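# Set the control box dial to 6

## Task

Rotate the control box's dial until it points at 6, and make sure the control box is still upright at the end.

## Robot and tools

ROBOT. Two arms. left_arm carries a left hand and right_arm a right hand, mirror images of each other. Bases in the scene frame: left_arm at (-0.034, +0.269, +0.049) m, quat_wxyz (+1.000, 0, 0, -0.002); right_arm at (-0.001, -0.326, +0.045) m, quat_wxyz (+1.000, 0, 0, +0.025). A two-camera stand is fixed to the floor behind the arms. A bigger request is treated as +92.8, and hand_goal reports that value.

FRAMES. Scene frame: origin at table-top height, halfway between the nominal bases. +z is up, +x points out over the table, and left_arm is on the +y side. Image left and right do not follow arm names. Fixed cameras and the table use the scene frame. Each arm's poses, velocities, targets, wrist-camera poses and offsets use that arm's own base frame. Reported hand positions can be a few cm off, more at long reach. Hand point axes on the right hand: +z runs along straight fingers toward the tips, +x runs across the palm away from the thumb, and +y comes out of the palm face (palm surface at y = -0.062). On the left hand, +x points toward the thumb. Straight fingertips reach about 0.12 m past the hand point. A rigid mast on the palm side of the wrist (x +0.05 to +0.10, z -0.16 to -0.11, y up to +0.06; x sign flips on the left hand) can strike objects.

execute_actions(actions, cameras). actions is a list of actions. Each action is a table of up to 15 rows, and each row lasts one 1/30 s step. If fewer rows are given, the last row repeats to fill all 15, so one action takes 0.5 s. Every row holds 48 numbers, each in [-1, 1], and both arms are always included:
- 1-6: left_arm dx, dy, dz, rx, ry, rz.
- 7-10: left grasp numbers a, b, c, d.
- 11-22: exactly 0. Anything else makes the row refused.
- 23-24: left current_limit, speed.
- 25-48: the same 24 slots for right_arm and its hand.

Pose numbers are an offset, not a pose. They are measured from that arm's Hand target at the start of the action, in the arm's base axes. 1.0 equals 0.6 m of travel or 180 degrees. rx, ry, rz form one rotation vector about the Hand target position. Every row in an action counts from that same start, not from the previous row. A new action starts from the new target, so sending the same offset again moves the arm further. If dx, dy, dz is longer than 1.0, it may be shortened along its direction.

Grasp numbers are absolute goals from -1 to +1. All zero means an open, flat hand. a curls the outer joints of the index and middle fingers. b bends all three fingers at the knuckles. c swings the thumb in front of the palm and pulls the index toward it. d curls the ring finger. The effects add together, and each motor is clipped to [-1, 1]. Some examples in right-hand axes (flip x on the left hand): at (0, 0, 0.75, 0) the thumb tip sits near (-0.015, +0.047, -0.056) and the index near (-0.023, -0.003, +0.083). At (0.25, 0.25, 0.75, 0) the index is near (-0.023, +0.033, +0.025), which gives a pinch. A zero is a real goal, so to keep a hand or a grip unchanged, resend its last grasp numbers.

current_limit maps -1 to 0 mA and +1 to 550 mA, with 11 mA as the minimum. It caps every finger motor and also slows the hinges; very low values may not lift a finger. speed sets how fast goals are approached: (speed+1)/2 of 8.5 rad/s. The starting values are 0.4 and -0.6, and the last values sent stay in effect.

cameras: a list of names, ["all"], or []. If left out or null, you get all cameras for an empty actions list and none otherwise. An unknown name makes the call invalid. Camera names: cam_head_left, cam_head_right, cam_high, cam_low, cam_left_wrist, cam_right_wrist (each 672x504). An empty actions list takes a look without moving.

zoom_image(camera, region): enlarges [x0, y0, x1, y1] in pixels (origin at the top-left) from that camera's newest full image. The region can be at most 504x504, and only cameras in the latest images can be zoomed.

finished_scene(scene=1): ends the scene permanently. The goal must hold without the robot. Replying with no tool call also ends the scene.

MOTION. At each step the commanded orientation is clipped to within 40 degrees of the measured one. Damped IK then favours position. One action may fall short of the target. "Hand target" in the results is the last commanded pose after clipping. The hand often stops short of it because of friction and elbow sag, which can be a few cm even with no contact. Waiting does not fix this. The next action, even all zeros, commands the target again; if a gap remains, send the missing distance as an offset, and aim higher to make up for sag. Very small moves may not start. To stop pushing against something, set the target back past the hand point. Near the waist axis, small wrist moves can swing the whole arm.

RESULTS. end_effector_position (m) and end_effector_quat_wxyz are in the base frame. Per motor, in the order index_abd..thumb_ipl:
- hand_goal: the goals now in force.
- hand_measured: the hinge angles on the same scale.
- hand_current_ma: positive pushes toward -1.
- hand_state: moving, goal, blocked (pressing or stuck), or overload.
Fingers press only while their goal lies beyond the object's surface. A "within noise" joint-velocity line means the arm is still. Joint torques include gravity, and readings 3-4 wrap at ±28 N m.

AVOID. Do not let anything fall off the table or be left off it; the box must stay standing. Avoid drops, slams, hard pushes, releasing moving parts, and hard hits on fixed or heavy objects. Any contact between the two arms or hands, including one hand gripping the other's fingers, can fail the task. A finger motor at 495 mA or more for about 5 s shuts down for 10 s. An arm stop discards any hand commands sent during it. Long stretches, heavy loads or pushing against things heat the motors: a MOTOR HOT line appears at 85 °C, and at 100 °C the arm goes limp for 30-60 s or more. The scene keeps running while you think, and a call returns once the robot is still (at most 3 s after the last action).

Each tool is called after ">>>" as name([rows], argument=value, ...), one row to a line, values as JSON.

## Session

>>> execute_actions(actions=[])

Scene clock: 0.00 s.
left_arm: end_effector_position=(+0.4345, -0.1656, +0.1073) hand_goal=(+0.000, -0.754, -0.576, -0.696, +0.000, -0.754, -0.576, -0.696, +0.000, -0.754, -0.576, -0.696, -0.714, -0.678, -0.226, -0.168) hand_measured=(+0.000, -0.754, -0.576, -0.696, +0.000, -0.754, -0.576, -0.696, +0.000, -0.754, -0.576, -0.696, -0.714, -0.678, -0.226, -0.168) hand_current_ma=(+0, +0, +0, +0, +0, +0, +0, +0, +0, +0, +0, +0, +0, +0, +0, +0) hand_state=(goal, goal, goal, goal, goal, goal, goal, goal, goal, goal, goal, goal, goal, goal, goal, goal) hand_current_limit=0.40 hand_speed=-0.60 end_effector_quat_wxyz=(-0.281, +0.940, +0.172, +0.091) | right_arm: end_effector_position=(+0.6651, +0.2718, +0.1260) hand_goal=(+0.000, -0.754, -0.576, -0.696, +0.000, -0.754, -0.576, -0.696, +0.000, -0.754, -0.576, -0.696, -0.714, -0.678, -0.226, -0.168) hand_measured=(+0.000, -0.754, -0.576, -0.696, +0.000, -0.754, -0.576, -0.696, +0.000, -0.754, -0.576, -0.696, -0.714, -0.678, -0.226, -0.168) hand_current_ma=(+0, +0, +0, +0, +0, +0, +0, +0, +0, +0, +0, +0, +0, +0, +0, +0) hand_state=(goal, goal, goal, goal, goal, goal, goal, goal, goal, goal, goal, goal, goal, goal, goal, goal) hand_current_limit=0.40 hand_speed=-0.60 end_effector_quat_wxyz=(-0.179, +0.899, +0.399, +0.023)
Joint positions: left_arm=[-0.5 1.565 1.159 -1.406 -0.554 0.641] | right_arm=[0.417 2.243 2.263 -1.543 -0.36 1.161]
Joint velocities: within noise
Joint torques (N m): no reading
Heat: left arm: hottest wrist roll 35 °C; right arm: hottest waist 33 °C.
Hand target: left_arm +0.4426, -0.1700, +0.1187; -0.272, +0.941, +0.176, +0.101 | right_arm +0.6717, +0.2748, +0.1436; -0.179, +0.897, +0.402, +0.041

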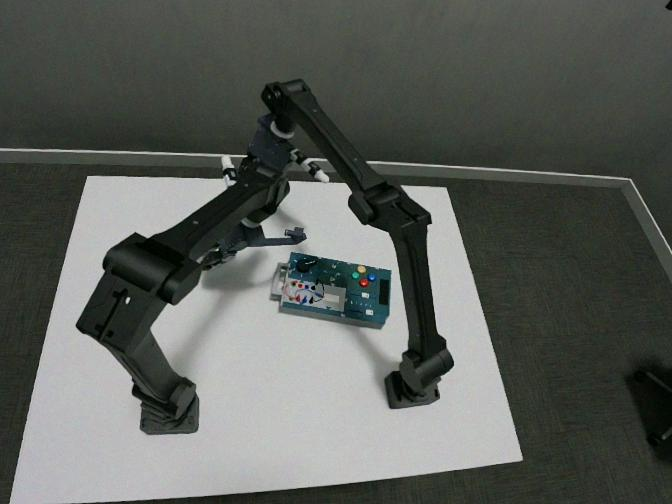

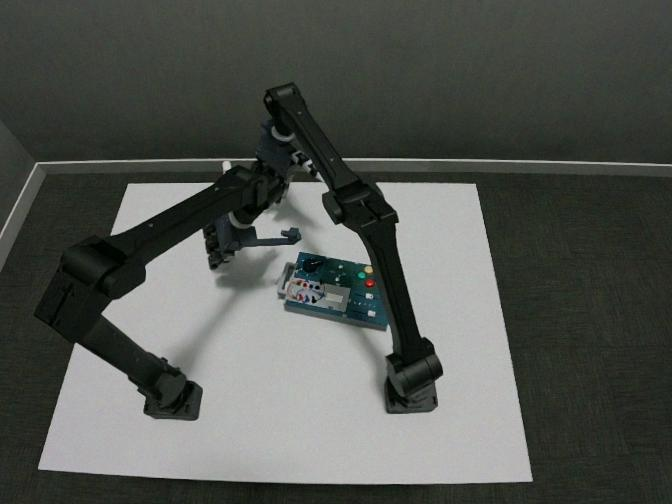

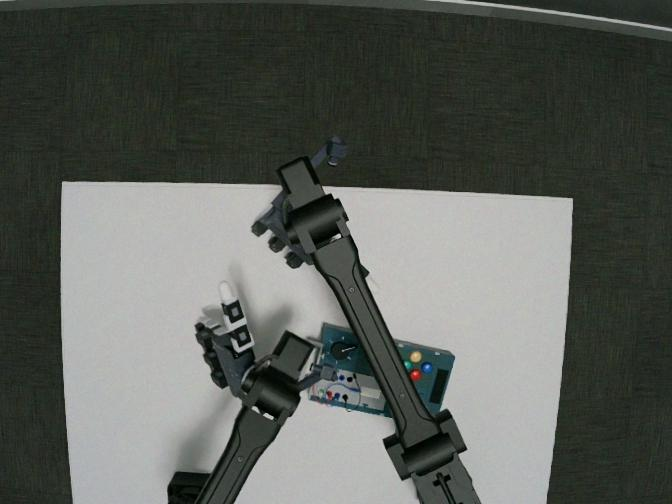

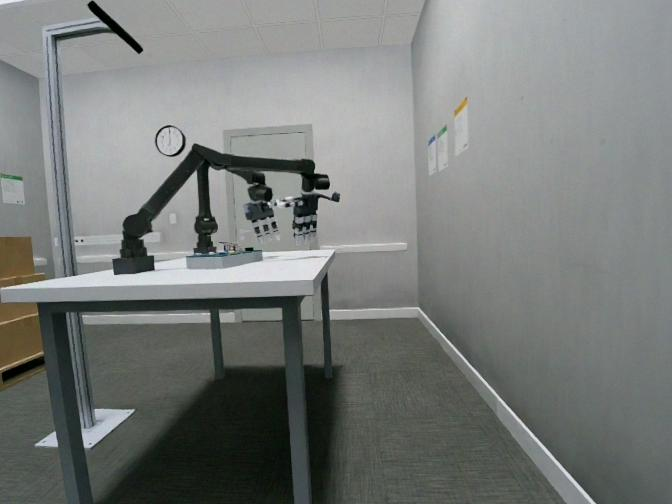

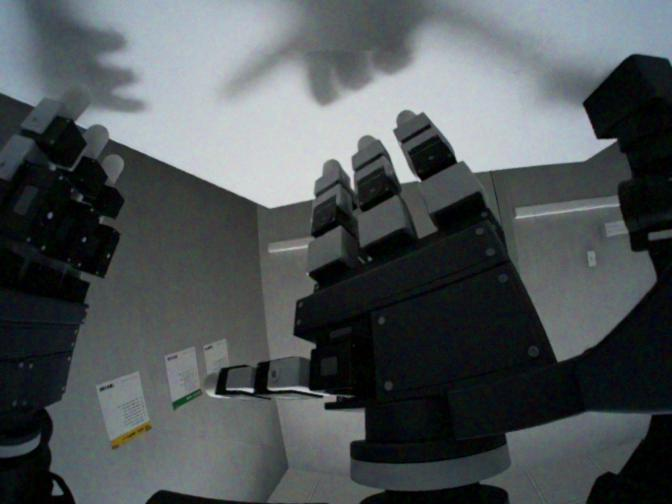

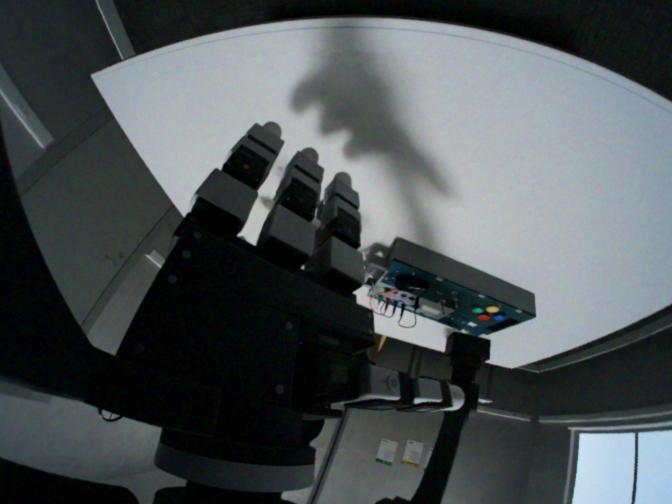

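>>> zoom_image(camera="cam_high", region=[290, 300, 470, 435])

>>> zoom_image(camera="cam_head_left", region=[250, 220, 430, 355])

>>> zoom_image(camera="cam_head_right", region=[250, 220, 430, 355])

>>> zoom_image(camera="cam_low", region=[100, 130, 370, 310])

Scaled by 2.800 from the camera's 672x504 image, which has a finer 960x720 frame.

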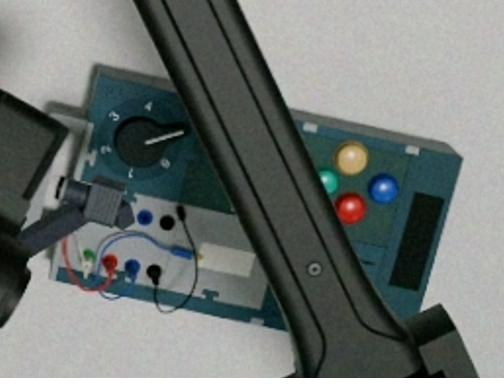

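Scaled by 2.800 from the camera's 672x504 image, which has a finer 960x720 frame.

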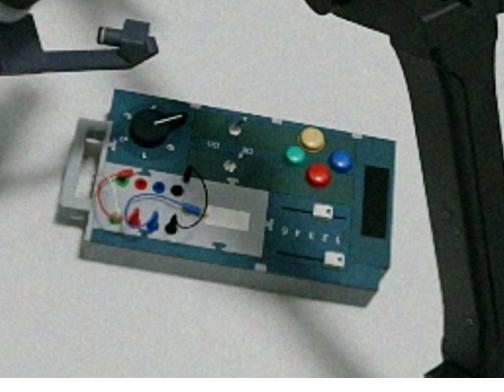

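Scaled by 2.800 from the camera's 672x504 image, which has a finer 960x720 frame.

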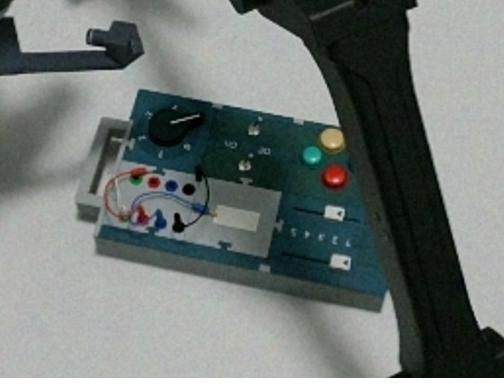

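Scaled by 1.867 from the camera's 672x504 image, which has a finer 960x720 frame.

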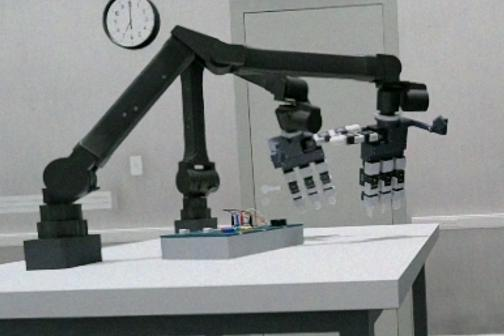

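>>> zoom_image(camera="cam_high", region=[315, 315, 375, 375])

>>> zoom_image(camera="cam_head_left", region=[280, 245, 340, 290])

>>> zoom_image(camera="cam_head_right", region=[285, 245, 345, 290])

Scaled by 8.400 from the camera's 672x504 image, which has a finer 960x720 frame.

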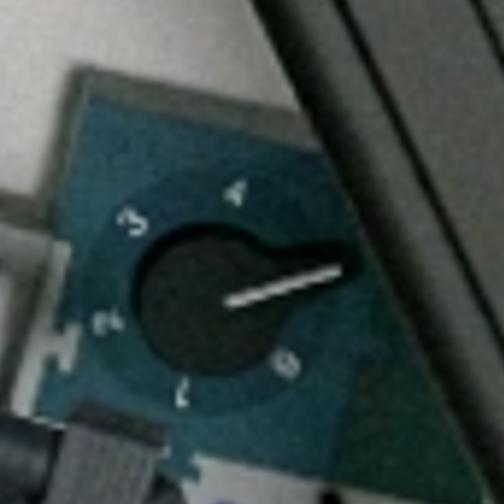

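Scaled by 8.400 from the camera's 672x504 image, which has a finer 960x720 frame.

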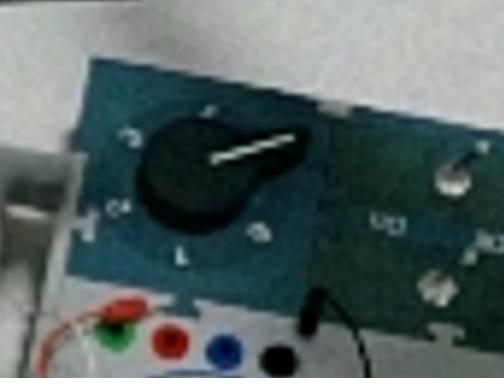

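Scaled by 8.400 from the camera's 672x504 image, which has a finer 960x720 frame.

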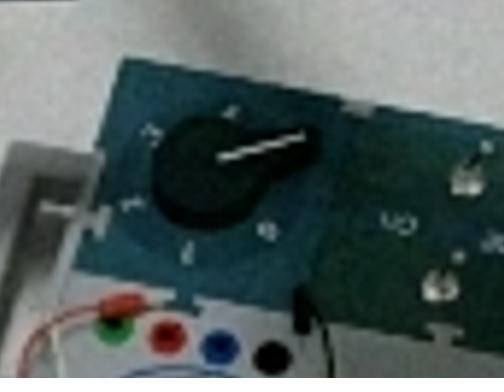

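>>> execute_actions([
  [[0,0.05,0.03,0,0,0,0,0,0,0,0,0,0,0,0,0,0,0,0,0,0,0,0.4,-0.6,0,0,0,0,0,0,0,0.114,1,1,0,0,0,0,0,0,0,0,0,0,0,0,0.4,-0.6],[0,0.1,0.06,0,0,0,0,0,0,0,0,0,0,0,0,0,0,0,0,0,0,0,0.4,-0.6,0,0,0,0,0,0,0,0.114,1,1,0,0,0,0,0,0,0,0,0,0,0,0,0.4,-0.6]],
  [[0,0.05,0.02,0,0,0,0,0,0,0,0,0,0,0,0,0,0,0,0,0,0,0,0.4,-0.6,0,0,0,0,0,0,0,0.114,1,1,0,0,0,0,0,0,0,0,0,0,0,0,0.4,-0.6],[0,0.1,0.04,0,0,0,0,0,0,0,0,0,0,0,0,0,0,0,0,0,0,0,0.4,-0.6,0,0,0,0,0,0,0,0.114,1,1,0,0,0,0,0,0,0,0,0,0,0,0,0.4,-0.6]],
], cameras=["all"])

Scene clock: 4.80 s.
left_arm: end_effector_position=(+0.4411, -0.0463, +0.1721) hand_goal=(+0.000, -0.750, -0.580, -0.700, +0.000, -0.750, -0.580, -0.700, +0.000, -0.750, -0.580, -0.700, -0.710, -0.680, -0.230, -0.170) hand_measured=(+0.000, -0.742, -0.576, -0.698, +0.000, -0.744, -0.576, -0.698, +0.000, -0.744, -0.576, -0.698, -0.706, -0.678, -0.224, -0.168) hand_current_ma=(+0, +14, +5, +4, +0, +12, +5, +4, +0, +12, +5, +4, +8, +4, +13, +4) hand_state=(goal, goal, goal, goal, goal, goal, goal, goal, goal, goal, goal, goal, goal, goal, goal, goal) hand_current_limit=0.40 hand_speed=-0.60 end_effector_quat_wxyz=(-0.278, +0.939, +0.181, +0.092) | right_arm: end_effector_position=(+0.6650, +0.2719, +0.1260) hand_goal=(+0.000, -0.346, +0.036, -0.722, +0.000, -0.750, -0.558, -1.000, +0.000, -0.380, +1.000, +0.378, +0.990, -0.680, +0.020, -0.042) hand_measured=(+0.000, -0.352, +0.030, -0.720, +0.000, -0.748, -0.560, -0.996, +0.000, -0.384, +0.994, +0.376, +0.984, -0.678, +0.022, -0.044) hand_current_ma=(+0, -3, -4, +1, +0, +1, +0, +1, +0, -2, -3, -1, -4, +1, +0, -1) hand_state=(goal, goal, goal, goal, goal, goal, goal, goal, goal, goal, goal, goal, goal, goal, goal, goal) hand_current_limit=0.40 hand_speed=-0.60 end_effector_quat_wxyz=(-0.179, +0.899, +0.399, +0.023)
Joint positions: left_arm=[-0.217 1.381 1.143 -1.393 -0.592 0.954] | right_arm=[0.417 2.243 2.263 -1.543 -0.361 1.161]
Joint torques (N m): left_arm=[-0.5 -10.52 7.46 0.73 -0.63 0.06] | right_arm=[-0.09 -23.71 10.39 0.64 -0.28 -0.06]
Heat: left arm: hottest wrist roll 35 °C; right arm: hottest waist 33 °C.
Hand target: left_arm +0.4427, -0.0499, +0.1786; -0.272, +0.941, +0.176, +0.101 | right_arm +0.6717, +0.2749, +0.1436; -0.179, +0.897, +0.402, +0.041
Off the commanded pose: left_arm 0.008 m, 1 deg | right_arm 0.019 m, 2 deg.

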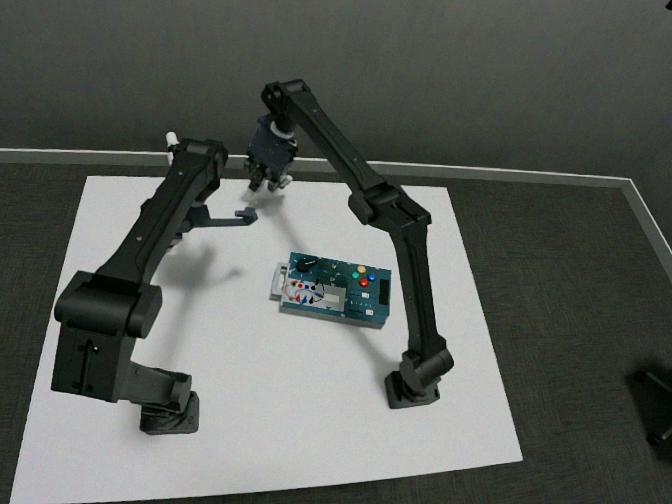

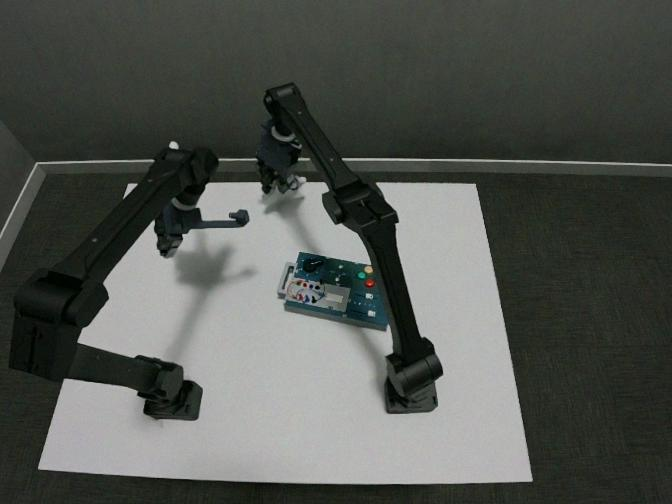

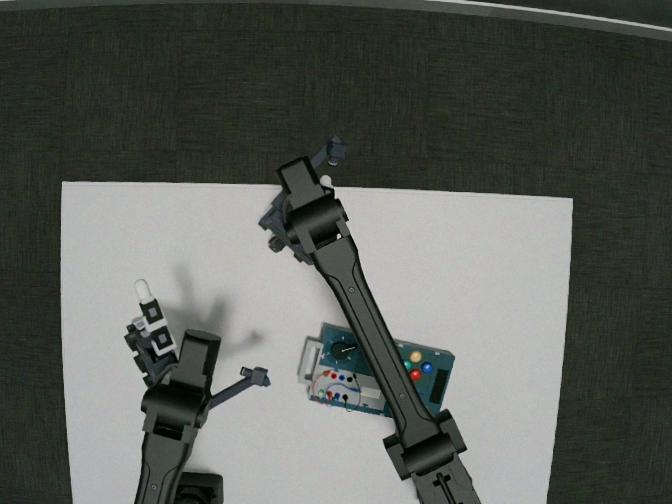

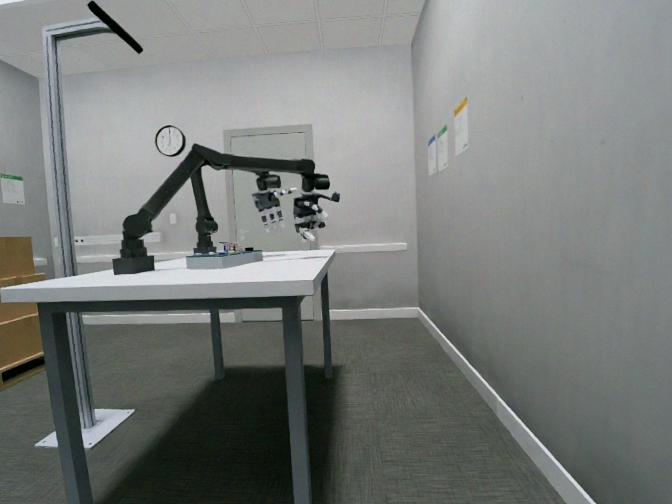

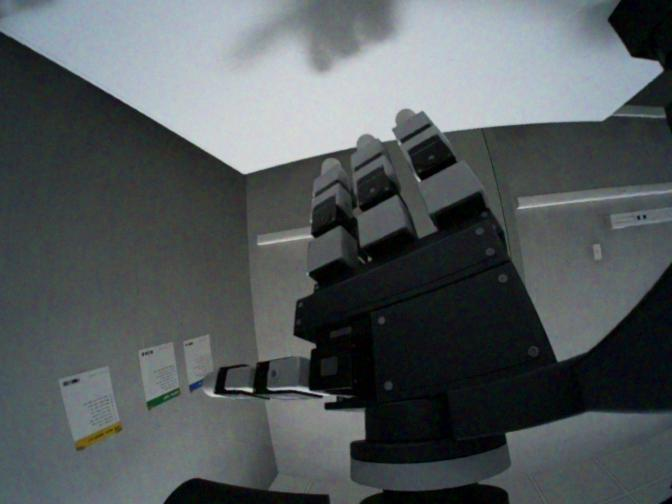

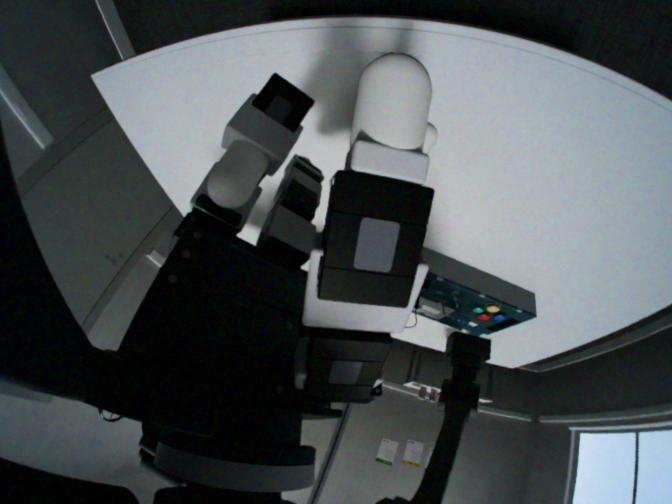

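>>> execute_actions([
  [[0,-0.03,0.02,-0.01,0.003,-0.007,0,0,0,1,0,0,0,0,0,0,0,0,0,0,0,0,0.4,-0.6,0,-0.07,0,0,0,0,0,0.114,1,1,0,0,0,0,0,0,0,0,0,0,0,0,0.4,-0.6]],
  [[-0.01,-0.05,0.02,-0.02,0.007,-0.013,0,0,0,1,0,0,0,0,0,0,0,0,0,0,0,0,0.4,-0.6,-0.01,-0.08,0,0,0,0,0,0.114,1,1,0,0,0,0,0,0,0,0,0,0,0,0,0.4,-0.6]],
  [[-0.01,-0.05,0.02,-0.03,0.01,-0.02,0,0,0,1,0,0,0,0,0,0,0,0,0,0,0,0,0.4,-0.6,-0.01,-0.08,0,0,0,0,0,0.114,1,1,0,0,0,0,0,0,0,0,0,0,0,0,0.4,-0.6]],
  [[-0.01,-0.05,0.01,-0.03,0.01,-0.02,0,0,0,1,0,0,0,0,0,0,0,0,0,0,0,0,0.4,-0.6,-0.01,-0.08,0,0,0,0,0,0.114,1,1,0,0,0,0,0,0,0,0,0,0,0,0,0.4,-0.6]],
], cameras=["cam_high", "cam_head_left"])

Scene clock: 11.90 s.
left_arm: end_effector_position=(+0.4136, -0.1502, +0.1931) hand_goal=(+0.000, -0.850, -0.480, -0.700, +0.000, -0.950, -0.580, -0.700, +0.000, -0.300, +1.000, +0.400, -0.710, -0.680, -0.230, -0.170) hand_measured=(+0.000, -0.838, -0.482, -0.698, +0.000, -0.936, -0.576, -0.698, +0.000, -0.304, +0.992, +0.398, -0.706, -0.678, -0.224, -0.168) hand_current_ma=(+0, +28, -1, +4, +0, +32, +5, +4, +0, -5, -14, -4, +8, +4, +13, +4) hand_state=(goal, goal, goal, goal, goal, goal, goal, goal, goal, goal, goal, goal, goal, goal, goal, goal) hand_current_limit=0.40 hand_speed=-0.60 end_effector_quat_wxyz=(-0.147, +0.984, +0.092, +0.032) | right_arm: end_effector_position=(+0.6535, +0.0864, +0.1278) hand_goal=(+0.000, -0.346, +0.036, -0.722, +0.000, -0.750, -0.558, -1.000, +0.000, -0.380, +1.000, +0.378, +0.990, -0.680, +0.020, -0.042) hand_measured=(+0.000, -0.352, +0.030, -0.720, +0.000, -0.748, -0.560, -0.996, +0.000, -0.384, +0.994, +0.376, +0.986, -0.678, +0.022, -0.044) hand_current_ma=(+0, -3, -3, +1, +0, +1, +0, +1, +0, -2, -3, -1, -2, +0, +1, +0) hand_state=(goal, goal, goal, goal, goal, goal, goal, goal, goal, goal, goal, goal, goal, goal, goal, goal) hand_current_limit=0.40 hand_speed=-0.60 end_effector_quat_wxyz=(-0.182, +0.901, +0.393, +0.026)
Joint positions: left_arm=[-0.327 1.381 1.222 -1.474 -0.296 1.049] | right_arm=[0.151 2.046 1.936 -1.505 -0.367 0.89]
Joint torques (N m): left_arm=[-0.56 -10.7 11.3 -0.03 -0.22 0.09] | right_arm=[-0.03 -22.77 7.65 0.62 -0.4 -0.17]
Heat: left arm: hottest wrist roll 35 °C; right arm: hottest waist 33 °C.
Hand target: left_arm +0.4246, -0.1578, +0.2205; -0.135, +0.986, +0.086, +0.056 | right_arm +0.6537, +0.0889, +0.1438; -0.179, +0.897, +0.402, +0.041
Off the commanded pose: left_arm 0.031 m, 3 deg | right_arm 0.016 m, 2 deg.
Images, in order (width x height): cam_head_left 672x504, cam_high 672x504.

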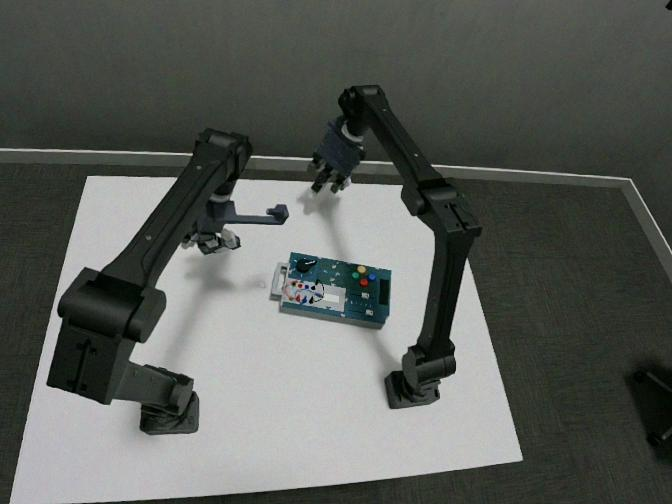

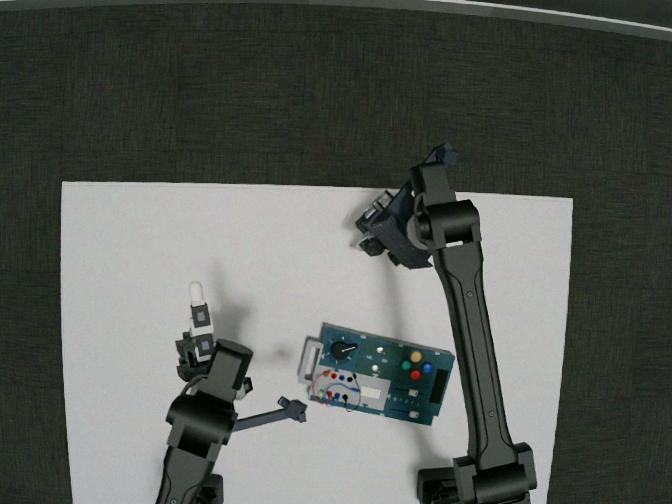

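>>> zoom_image(camera="cam_high", region=[290, 310, 470, 445])

>>> zoom_image(camera="cam_high", region=[315, 320, 375, 380])

>>> zoom_image(camera="cam_head_left", region=[260, 235, 400, 340])

Scaled by 2.800 from the camera's 672x504 image, which has a finer 960x720 frame.

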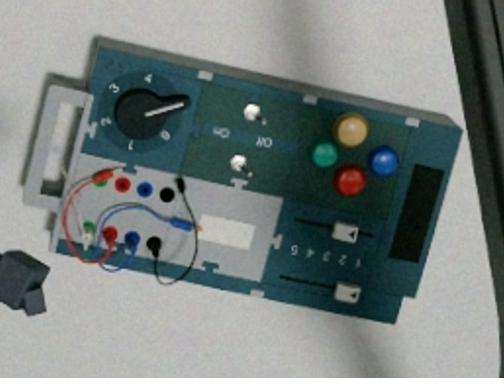

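Scaled by 8.400 from the camera's 672x504 image, which has a finer 960x720 frame.

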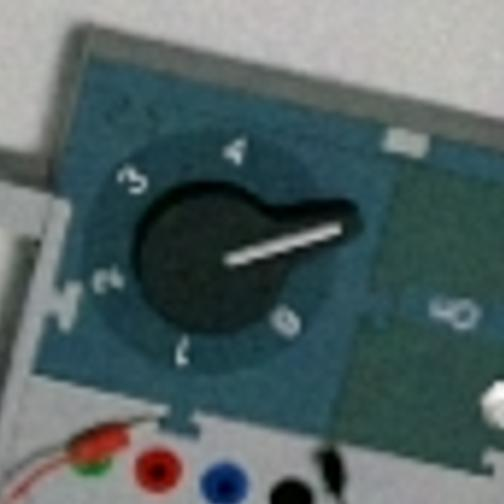

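Scaled by 3.600 from the camera's 672x504 image, which has a finer 960x720 frame.

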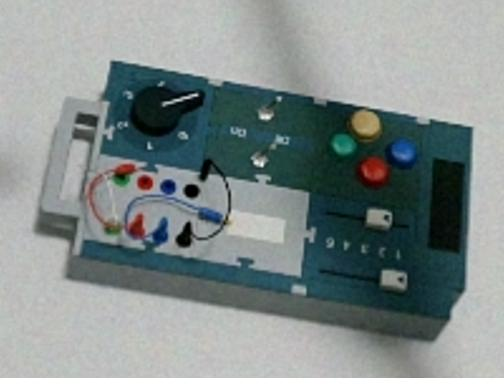

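>>> execute_actions([
  [[0,-0.07,0.01,-0.022,0.007,-0.014,0,0.114,0,1,0,0,0,0,0,0,0,0,0,0,0,0,0.4,-0.6,-0.01,-0.1,0,0,0,0,0,0.114,1,1,0,0,0,0,0,0,0,0,0,0,0,0,0.4,-0.6]],
  [[0,-0.085,0.01,-0.022,0.007,-0.014,0,0.114,0,1,0,0,0,0,0,0,0,0,0,0,0,0,0.4,-0.6,-0.01,-0.1,0,0,0,0,0,0.114,1,1,0,0,0,0,0,0,0,0,0,0,0,0,0.4,-0.6]],
  [[0,-0.085,0.005,-0.022,0.007,-0.014,0,0.114,0,1,0,0,0,0,0,0,0,0,0,0,0,0,0.4,-0.6,-0.01,-0.05,0,0,0,0,0,0.114,1,1,0,0,0,0,0,0,0,0,0,0,0,0,0.4,-0.6]],
  [[0,-0.085,0.005,-0.022,0.007,-0.014,0,0.114,0,1,0,0,0,0,0,0,0,0,0,0,0,0,0.4,-0.6,0,0,0,0,0,0,0,0.114,1,1,0,0,0,0,0,0,0,0,0,0,0,0,0.4,-0.6]],
  [[0,-0.085,0.0,0,0,0,0,0.114,0,1,0,0,0,0,0,0,0,0,0,0,0,0,0.4,-0.6,0,0,0,0,0,0,0,0.114,1,1,0,0,0,0,0,0,0,0,0,0,0,0,0.4,-0.6]],
], cameras=["all"])

Scene clock: 15.83 s.
left_arm: end_effector_position=(+0.4090, -0.3981, +0.2214) hand_goal=(+0.000, -0.696, -0.514, -0.722, +0.000, -0.750, -0.558, -0.700, +0.000, -0.130, +1.000, +0.378, -0.710, -0.680, -0.230, -0.192) hand_measured=(+0.000, -0.696, -0.512, -0.720, +0.000, -0.748, -0.560, -0.698, +0.000, -0.142, +0.994, +0.382, -0.708, -0.678, -0.224, -0.188) hand_current_ma=(+0, +1, +3, +4, +0, +2, -2, +3, +0, -25, -8, +4, +2, +4, +13, +9) hand_state=(goal, goal, goal, goal, goal, goal, goal, goal, goal, goal, goal, goal, goal, goal, goal, goal) hand_current_limit=0.40 hand_speed=-0.60 end_effector_quat_wxyz=(-0.005, +1.000, -0.010, -0.001) | right_arm: end_effector_position=(+0.6402, -0.0579, +0.1278) hand_goal=(+0.000, -0.346, +0.036, -0.722, +0.000, -0.750, -0.558, -1.000, +0.000, -0.380, +1.000, +0.378, +0.990, -0.680, +0.020, -0.042) hand_measured=(+0.000, -0.350, +0.030, -0.720, +0.000, -0.748, -0.560, -0.996, +0.000, -0.384, +0.994, +0.376, +0.986, -0.678, +0.022, -0.044) hand_current_ma=(+0, -3, -3, +1, +0, +1, +0, +1, +0, -2, -3, -1, -2, +0, +1, +0) hand_state=(goal, goal, goal, goal, goal, goal, goal, goal, goal, goal, goal, goal, goal, goal, goal, goal) hand_current_limit=0.40 hand_speed=-0.60 end_effector_quat_wxyz=(-0.183, +0.898, +0.399, +0.034)
Joint positions: left_arm=[-0.68 1.651 1.565 -1.493 -0.007 0.912] | right_arm=[-0.084 2 1.859 -1.551 -0.355 0.629]
Joint torques (N m): left_arm=[0.38 -13.16 11.56 0.17 -0.06 -0.21] | right_arm=[-0.62 -22.01 7.6 -0.2 -0.31 -0.18]
Heat: left arm: hottest wrist roll 35 °C; right arm: hottest waist 33 °C.
Hand target: left_arm +0.4246, -0.4040, +0.2386; +0.004, +1.000, +0.001, +0.012 | right_arm +0.6357, -0.0611, +0.1437; -0.179, +0.897, +0.402, +0.041
Off the commanded pose: left_arm 0.024 m, 2 deg | right_arm 0.017 m, 1 deg.

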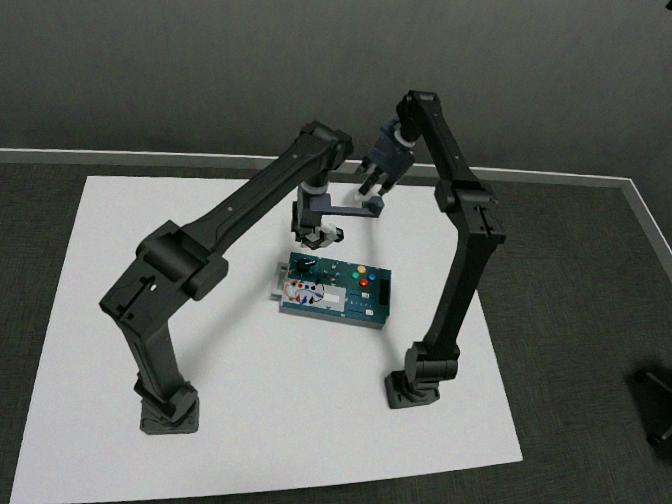

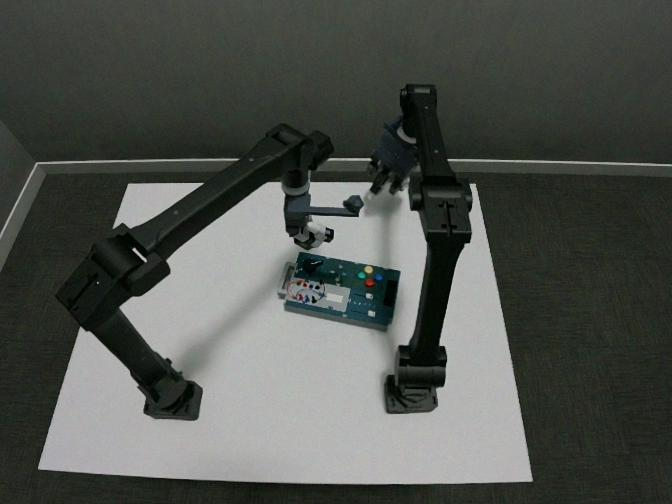

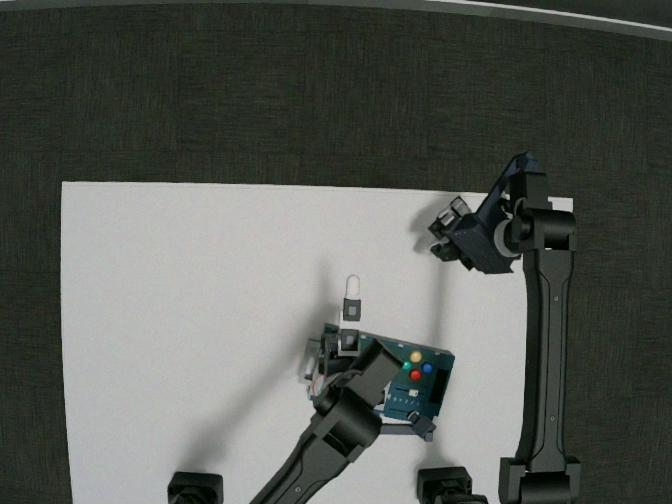

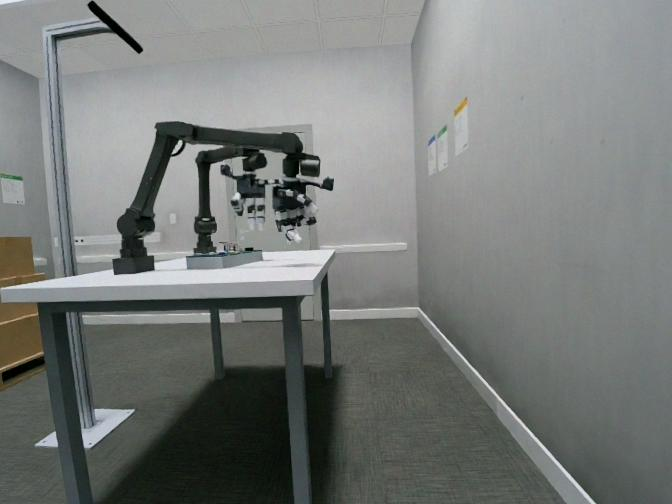

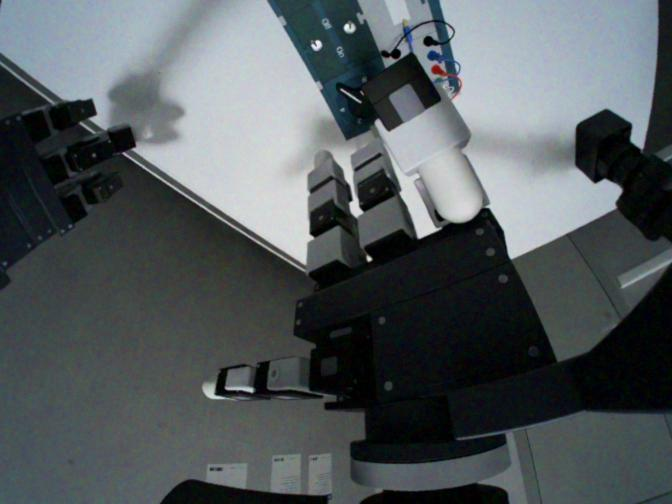

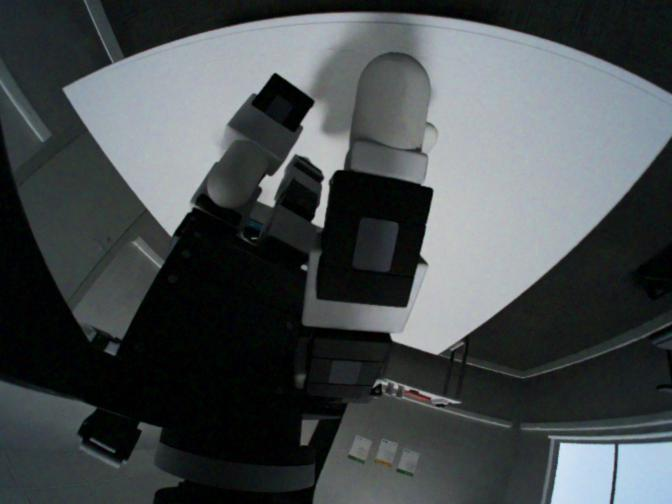

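>>> zoom_image(camera="cam_left_wrist", region=[270, 0, 490, 165])

>>> zoom_image(camera="cam_high", region=[290, 270, 470, 445])

>>> zoom_image(camera="cam_head_left", region=[260, 170, 400, 340])

>>> zoom_image(camera="cam_head_right", region=[260, 170, 400, 340])

>>> zoom_image(camera="cam_low", region=[180, 160, 340, 280])

Scaled by 2.291 from the camera's 672x504 image, which has a finer 960x720 frame.

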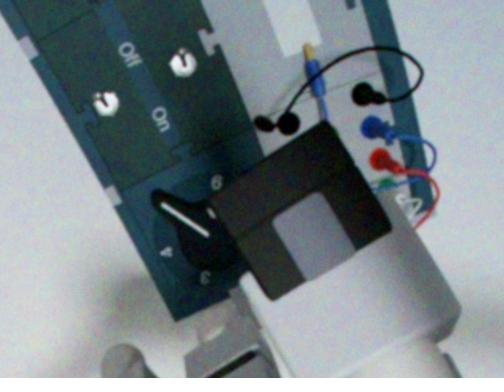

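Scaled by 2.800 from the camera's 672x504 image, which has a finer 960x720 frame.

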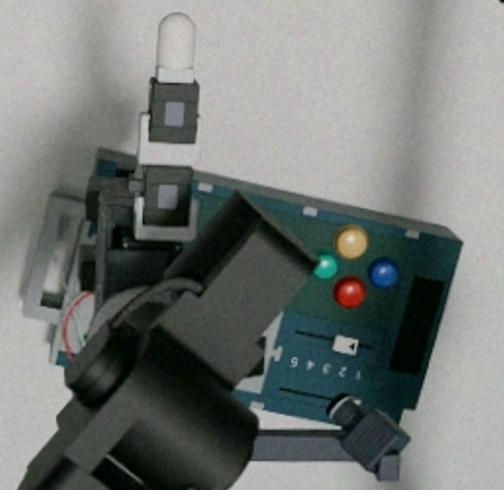

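Scaled by 2.965 from the camera's 672x504 image, which has a finer 960x720 frame.

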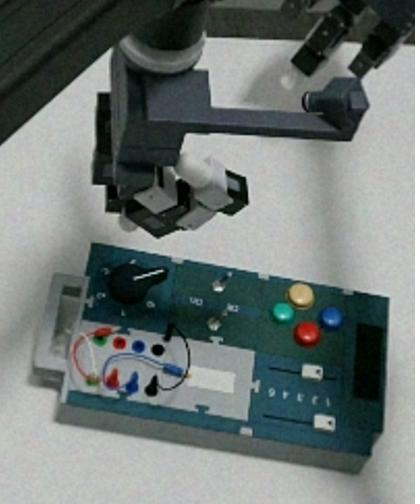

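Scaled by 2.965 from the camera's 672x504 image, which has a finer 960x720 frame.

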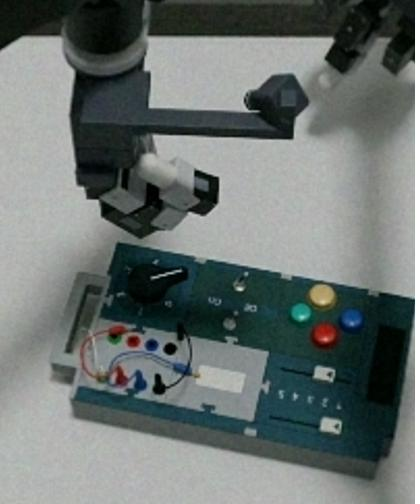

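Scaled by 3.150 from the camera's 672x504 image, which has a finer 960x720 frame.

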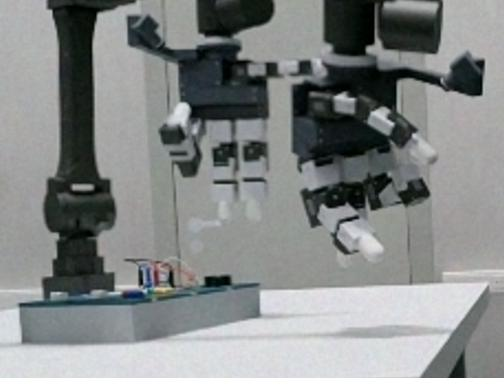

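>>> execute_actions([
  [[-0.008,-0.012,-0.04,0,0,0,0,0.114,0,1,0,0,0,0,0,0,0,0,0,0,0,0,0.4,-0.6,0,0,0,0,0,0,0,0.114,1,1,0,0,0,0,0,0,0,0,0,0,0,0,0.4,-0.6]],
  [[-0.007,-0.011,-0.05,0,0,0,0,0.114,0,1,0,0,0,0,0,0,0,0,0,0,0,0,0.4,-0.6,0,0,0,0,0,0,0,0.114,1,1,0,0,0,0,0,0,0,0,0,0,0,0,0.4,-0.6]],
], cameras=["cam_left_wrist", "cam_low", "cam_head_left", "cam_head_right", "cam_high"])

>>> zoom_image(camera="cam_left_wrist", region=[270, 0, 490, 165])

>>> zoom_image(camera="cam_low", region=[180, 180, 300, 280])

>>> zoom_image(camera="cam_head_left", region=[260, 200, 360, 290])

>>> zoom_image(camera="cam_head_right", region=[260, 200, 360, 290])

Scene clock: 18.70 s.
left_arm: end_effector_position=(+0.4129, -0.4132, +0.1852) hand_goal=(+0.000, -0.696, -0.514, -0.722, +0.000, -0.750, -0.558, -0.700, +0.000, -0.130, +1.000, +0.378, -0.710, -0.680, -0.230, -0.192) hand_measured=(+0.000, -0.696, -0.512, -0.720, +0.000, -0.748, -0.560, -0.698, +0.000, -0.142, +0.994, +0.382, -0.708, -0.678, -0.224, -0.188) hand_current_ma=(+0, +1, +3, +4, +0, +2, -2, +3, +0, -25, -8, +4, +2, +4, +13, +9) hand_state=(goal, goal, goal, goal, goal, goal, goal, goal, goal, goal, goal, goal, goal, goal, goal, goal) hand_current_limit=0.40 hand_speed=-0.60 end_effector_quat_wxyz=(+0.002, +1.000, -0.004, +0.008) | right_arm: end_effector_position=(+0.6402, -0.0579, +0.1278) hand_goal=(+0.000, -0.346, +0.036, -0.722, +0.000, -0.750, -0.558, -1.000, +0.000, -0.380, +1.000, +0.378, +0.990, -0.680, +0.020, -0.042) hand_measured=(+0.000, -0.350, +0.030, -0.720, +0.000, -0.748, -0.560, -0.996, +0.000, -0.384, +0.994, +0.376, +0.986, -0.678, +0.022, -0.044) hand_current_ma=(+0, -3, -3, +1, +0, +1, +0, +1, +0, -2, -3, -1, -2, +0, +1, +0) hand_state=(goal, goal, goal, goal, goal, goal, goal, goal, goal, goal, goal, goal, goal, goal, goal, goal) hand_current_limit=0.40 hand_speed=-0.60 end_effector_quat_wxyz=(-0.183, +0.898, +0.399, +0.034)
Joint positions: left_arm=[-0.7 1.68 1.503 -1.378 -0.008 0.879] | right_arm=[-0.084 2 1.859 -1.551 -0.355 0.629]
Joint torques (N m): left_arm=[-0.32 -14.27 7.86 0.94 -0.07 -0.21] | right_arm=[-0.62 -22.07 7.56 -0.23 -0.33 -0.18]
Heat: left arm: hottest elbow 35 °C; right arm: hottest waist 33 °C.
Hand target: left_arm +0.4157, -0.4176, +0.1846; +0.004, +1.000, +0.001, +0.012 | right_arm +0.6357, -0.0611, +0.1437; -0.179, +0.897, +0.402, +0.041
Off the commanded pose: left_arm 0.005 m, 1 deg | right_arm 0.017 m, 1 deg.
Images, in order (width x height): cam_head_left 672x504, cam_head_right 672x504, cam_high 672x504, cam_low 672x504, cam_left_wrist 672x504.

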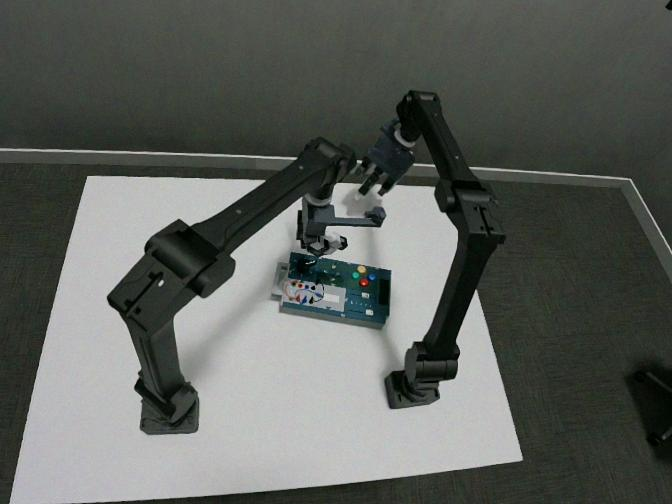

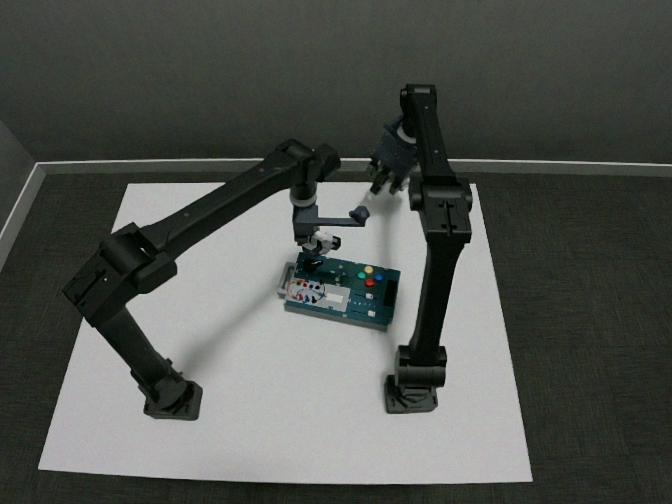

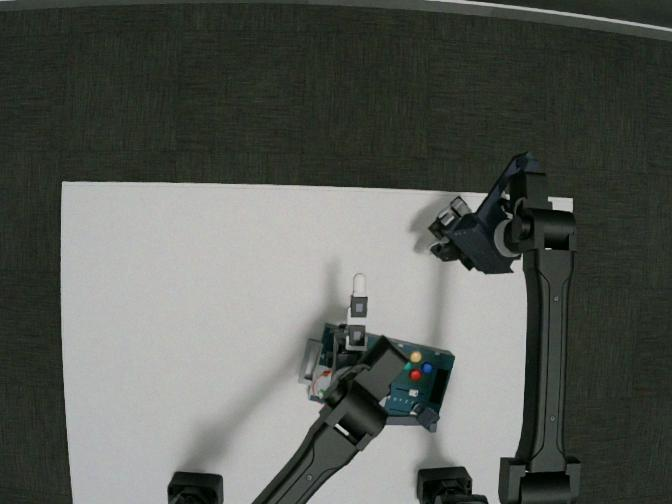

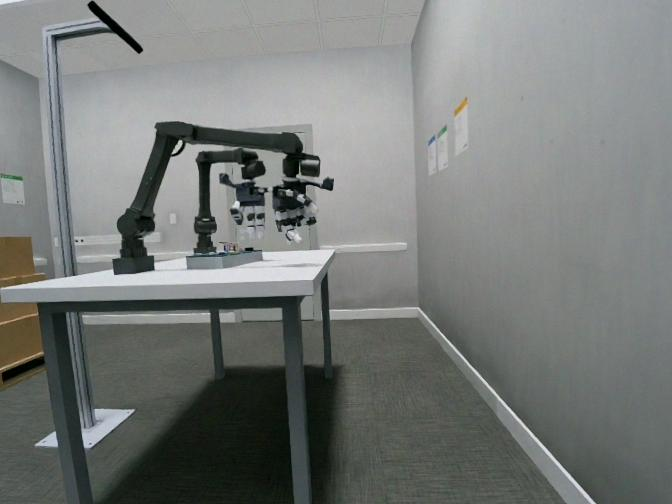

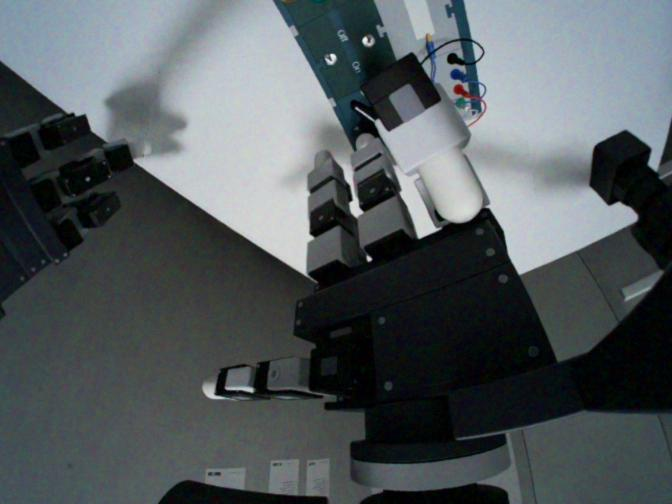

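Scaled by 2.291 from the camera's 672x504 image, which has a finer 960x720 frame.

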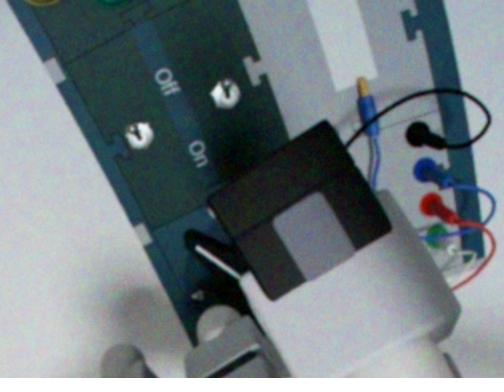

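Scaled by 4.200 from the camera's 672x504 image, which has a finer 960x720 frame.

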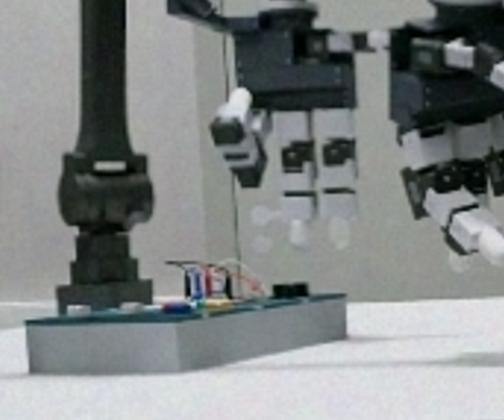

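Scaled by 5.040 from the camera's 672x504 image, which has a finer 960x720 frame.

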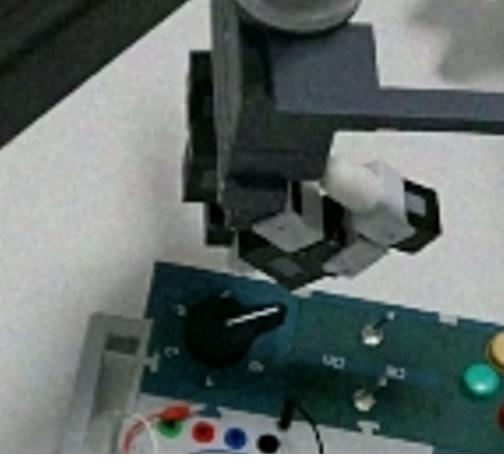

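Scaled by 5.040 from the camera's 672x504 image, which has a finer 960x720 frame.

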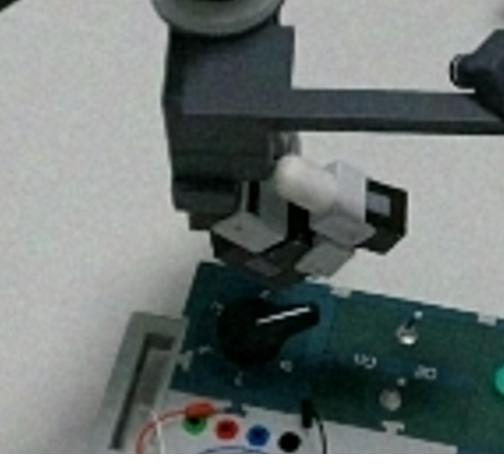

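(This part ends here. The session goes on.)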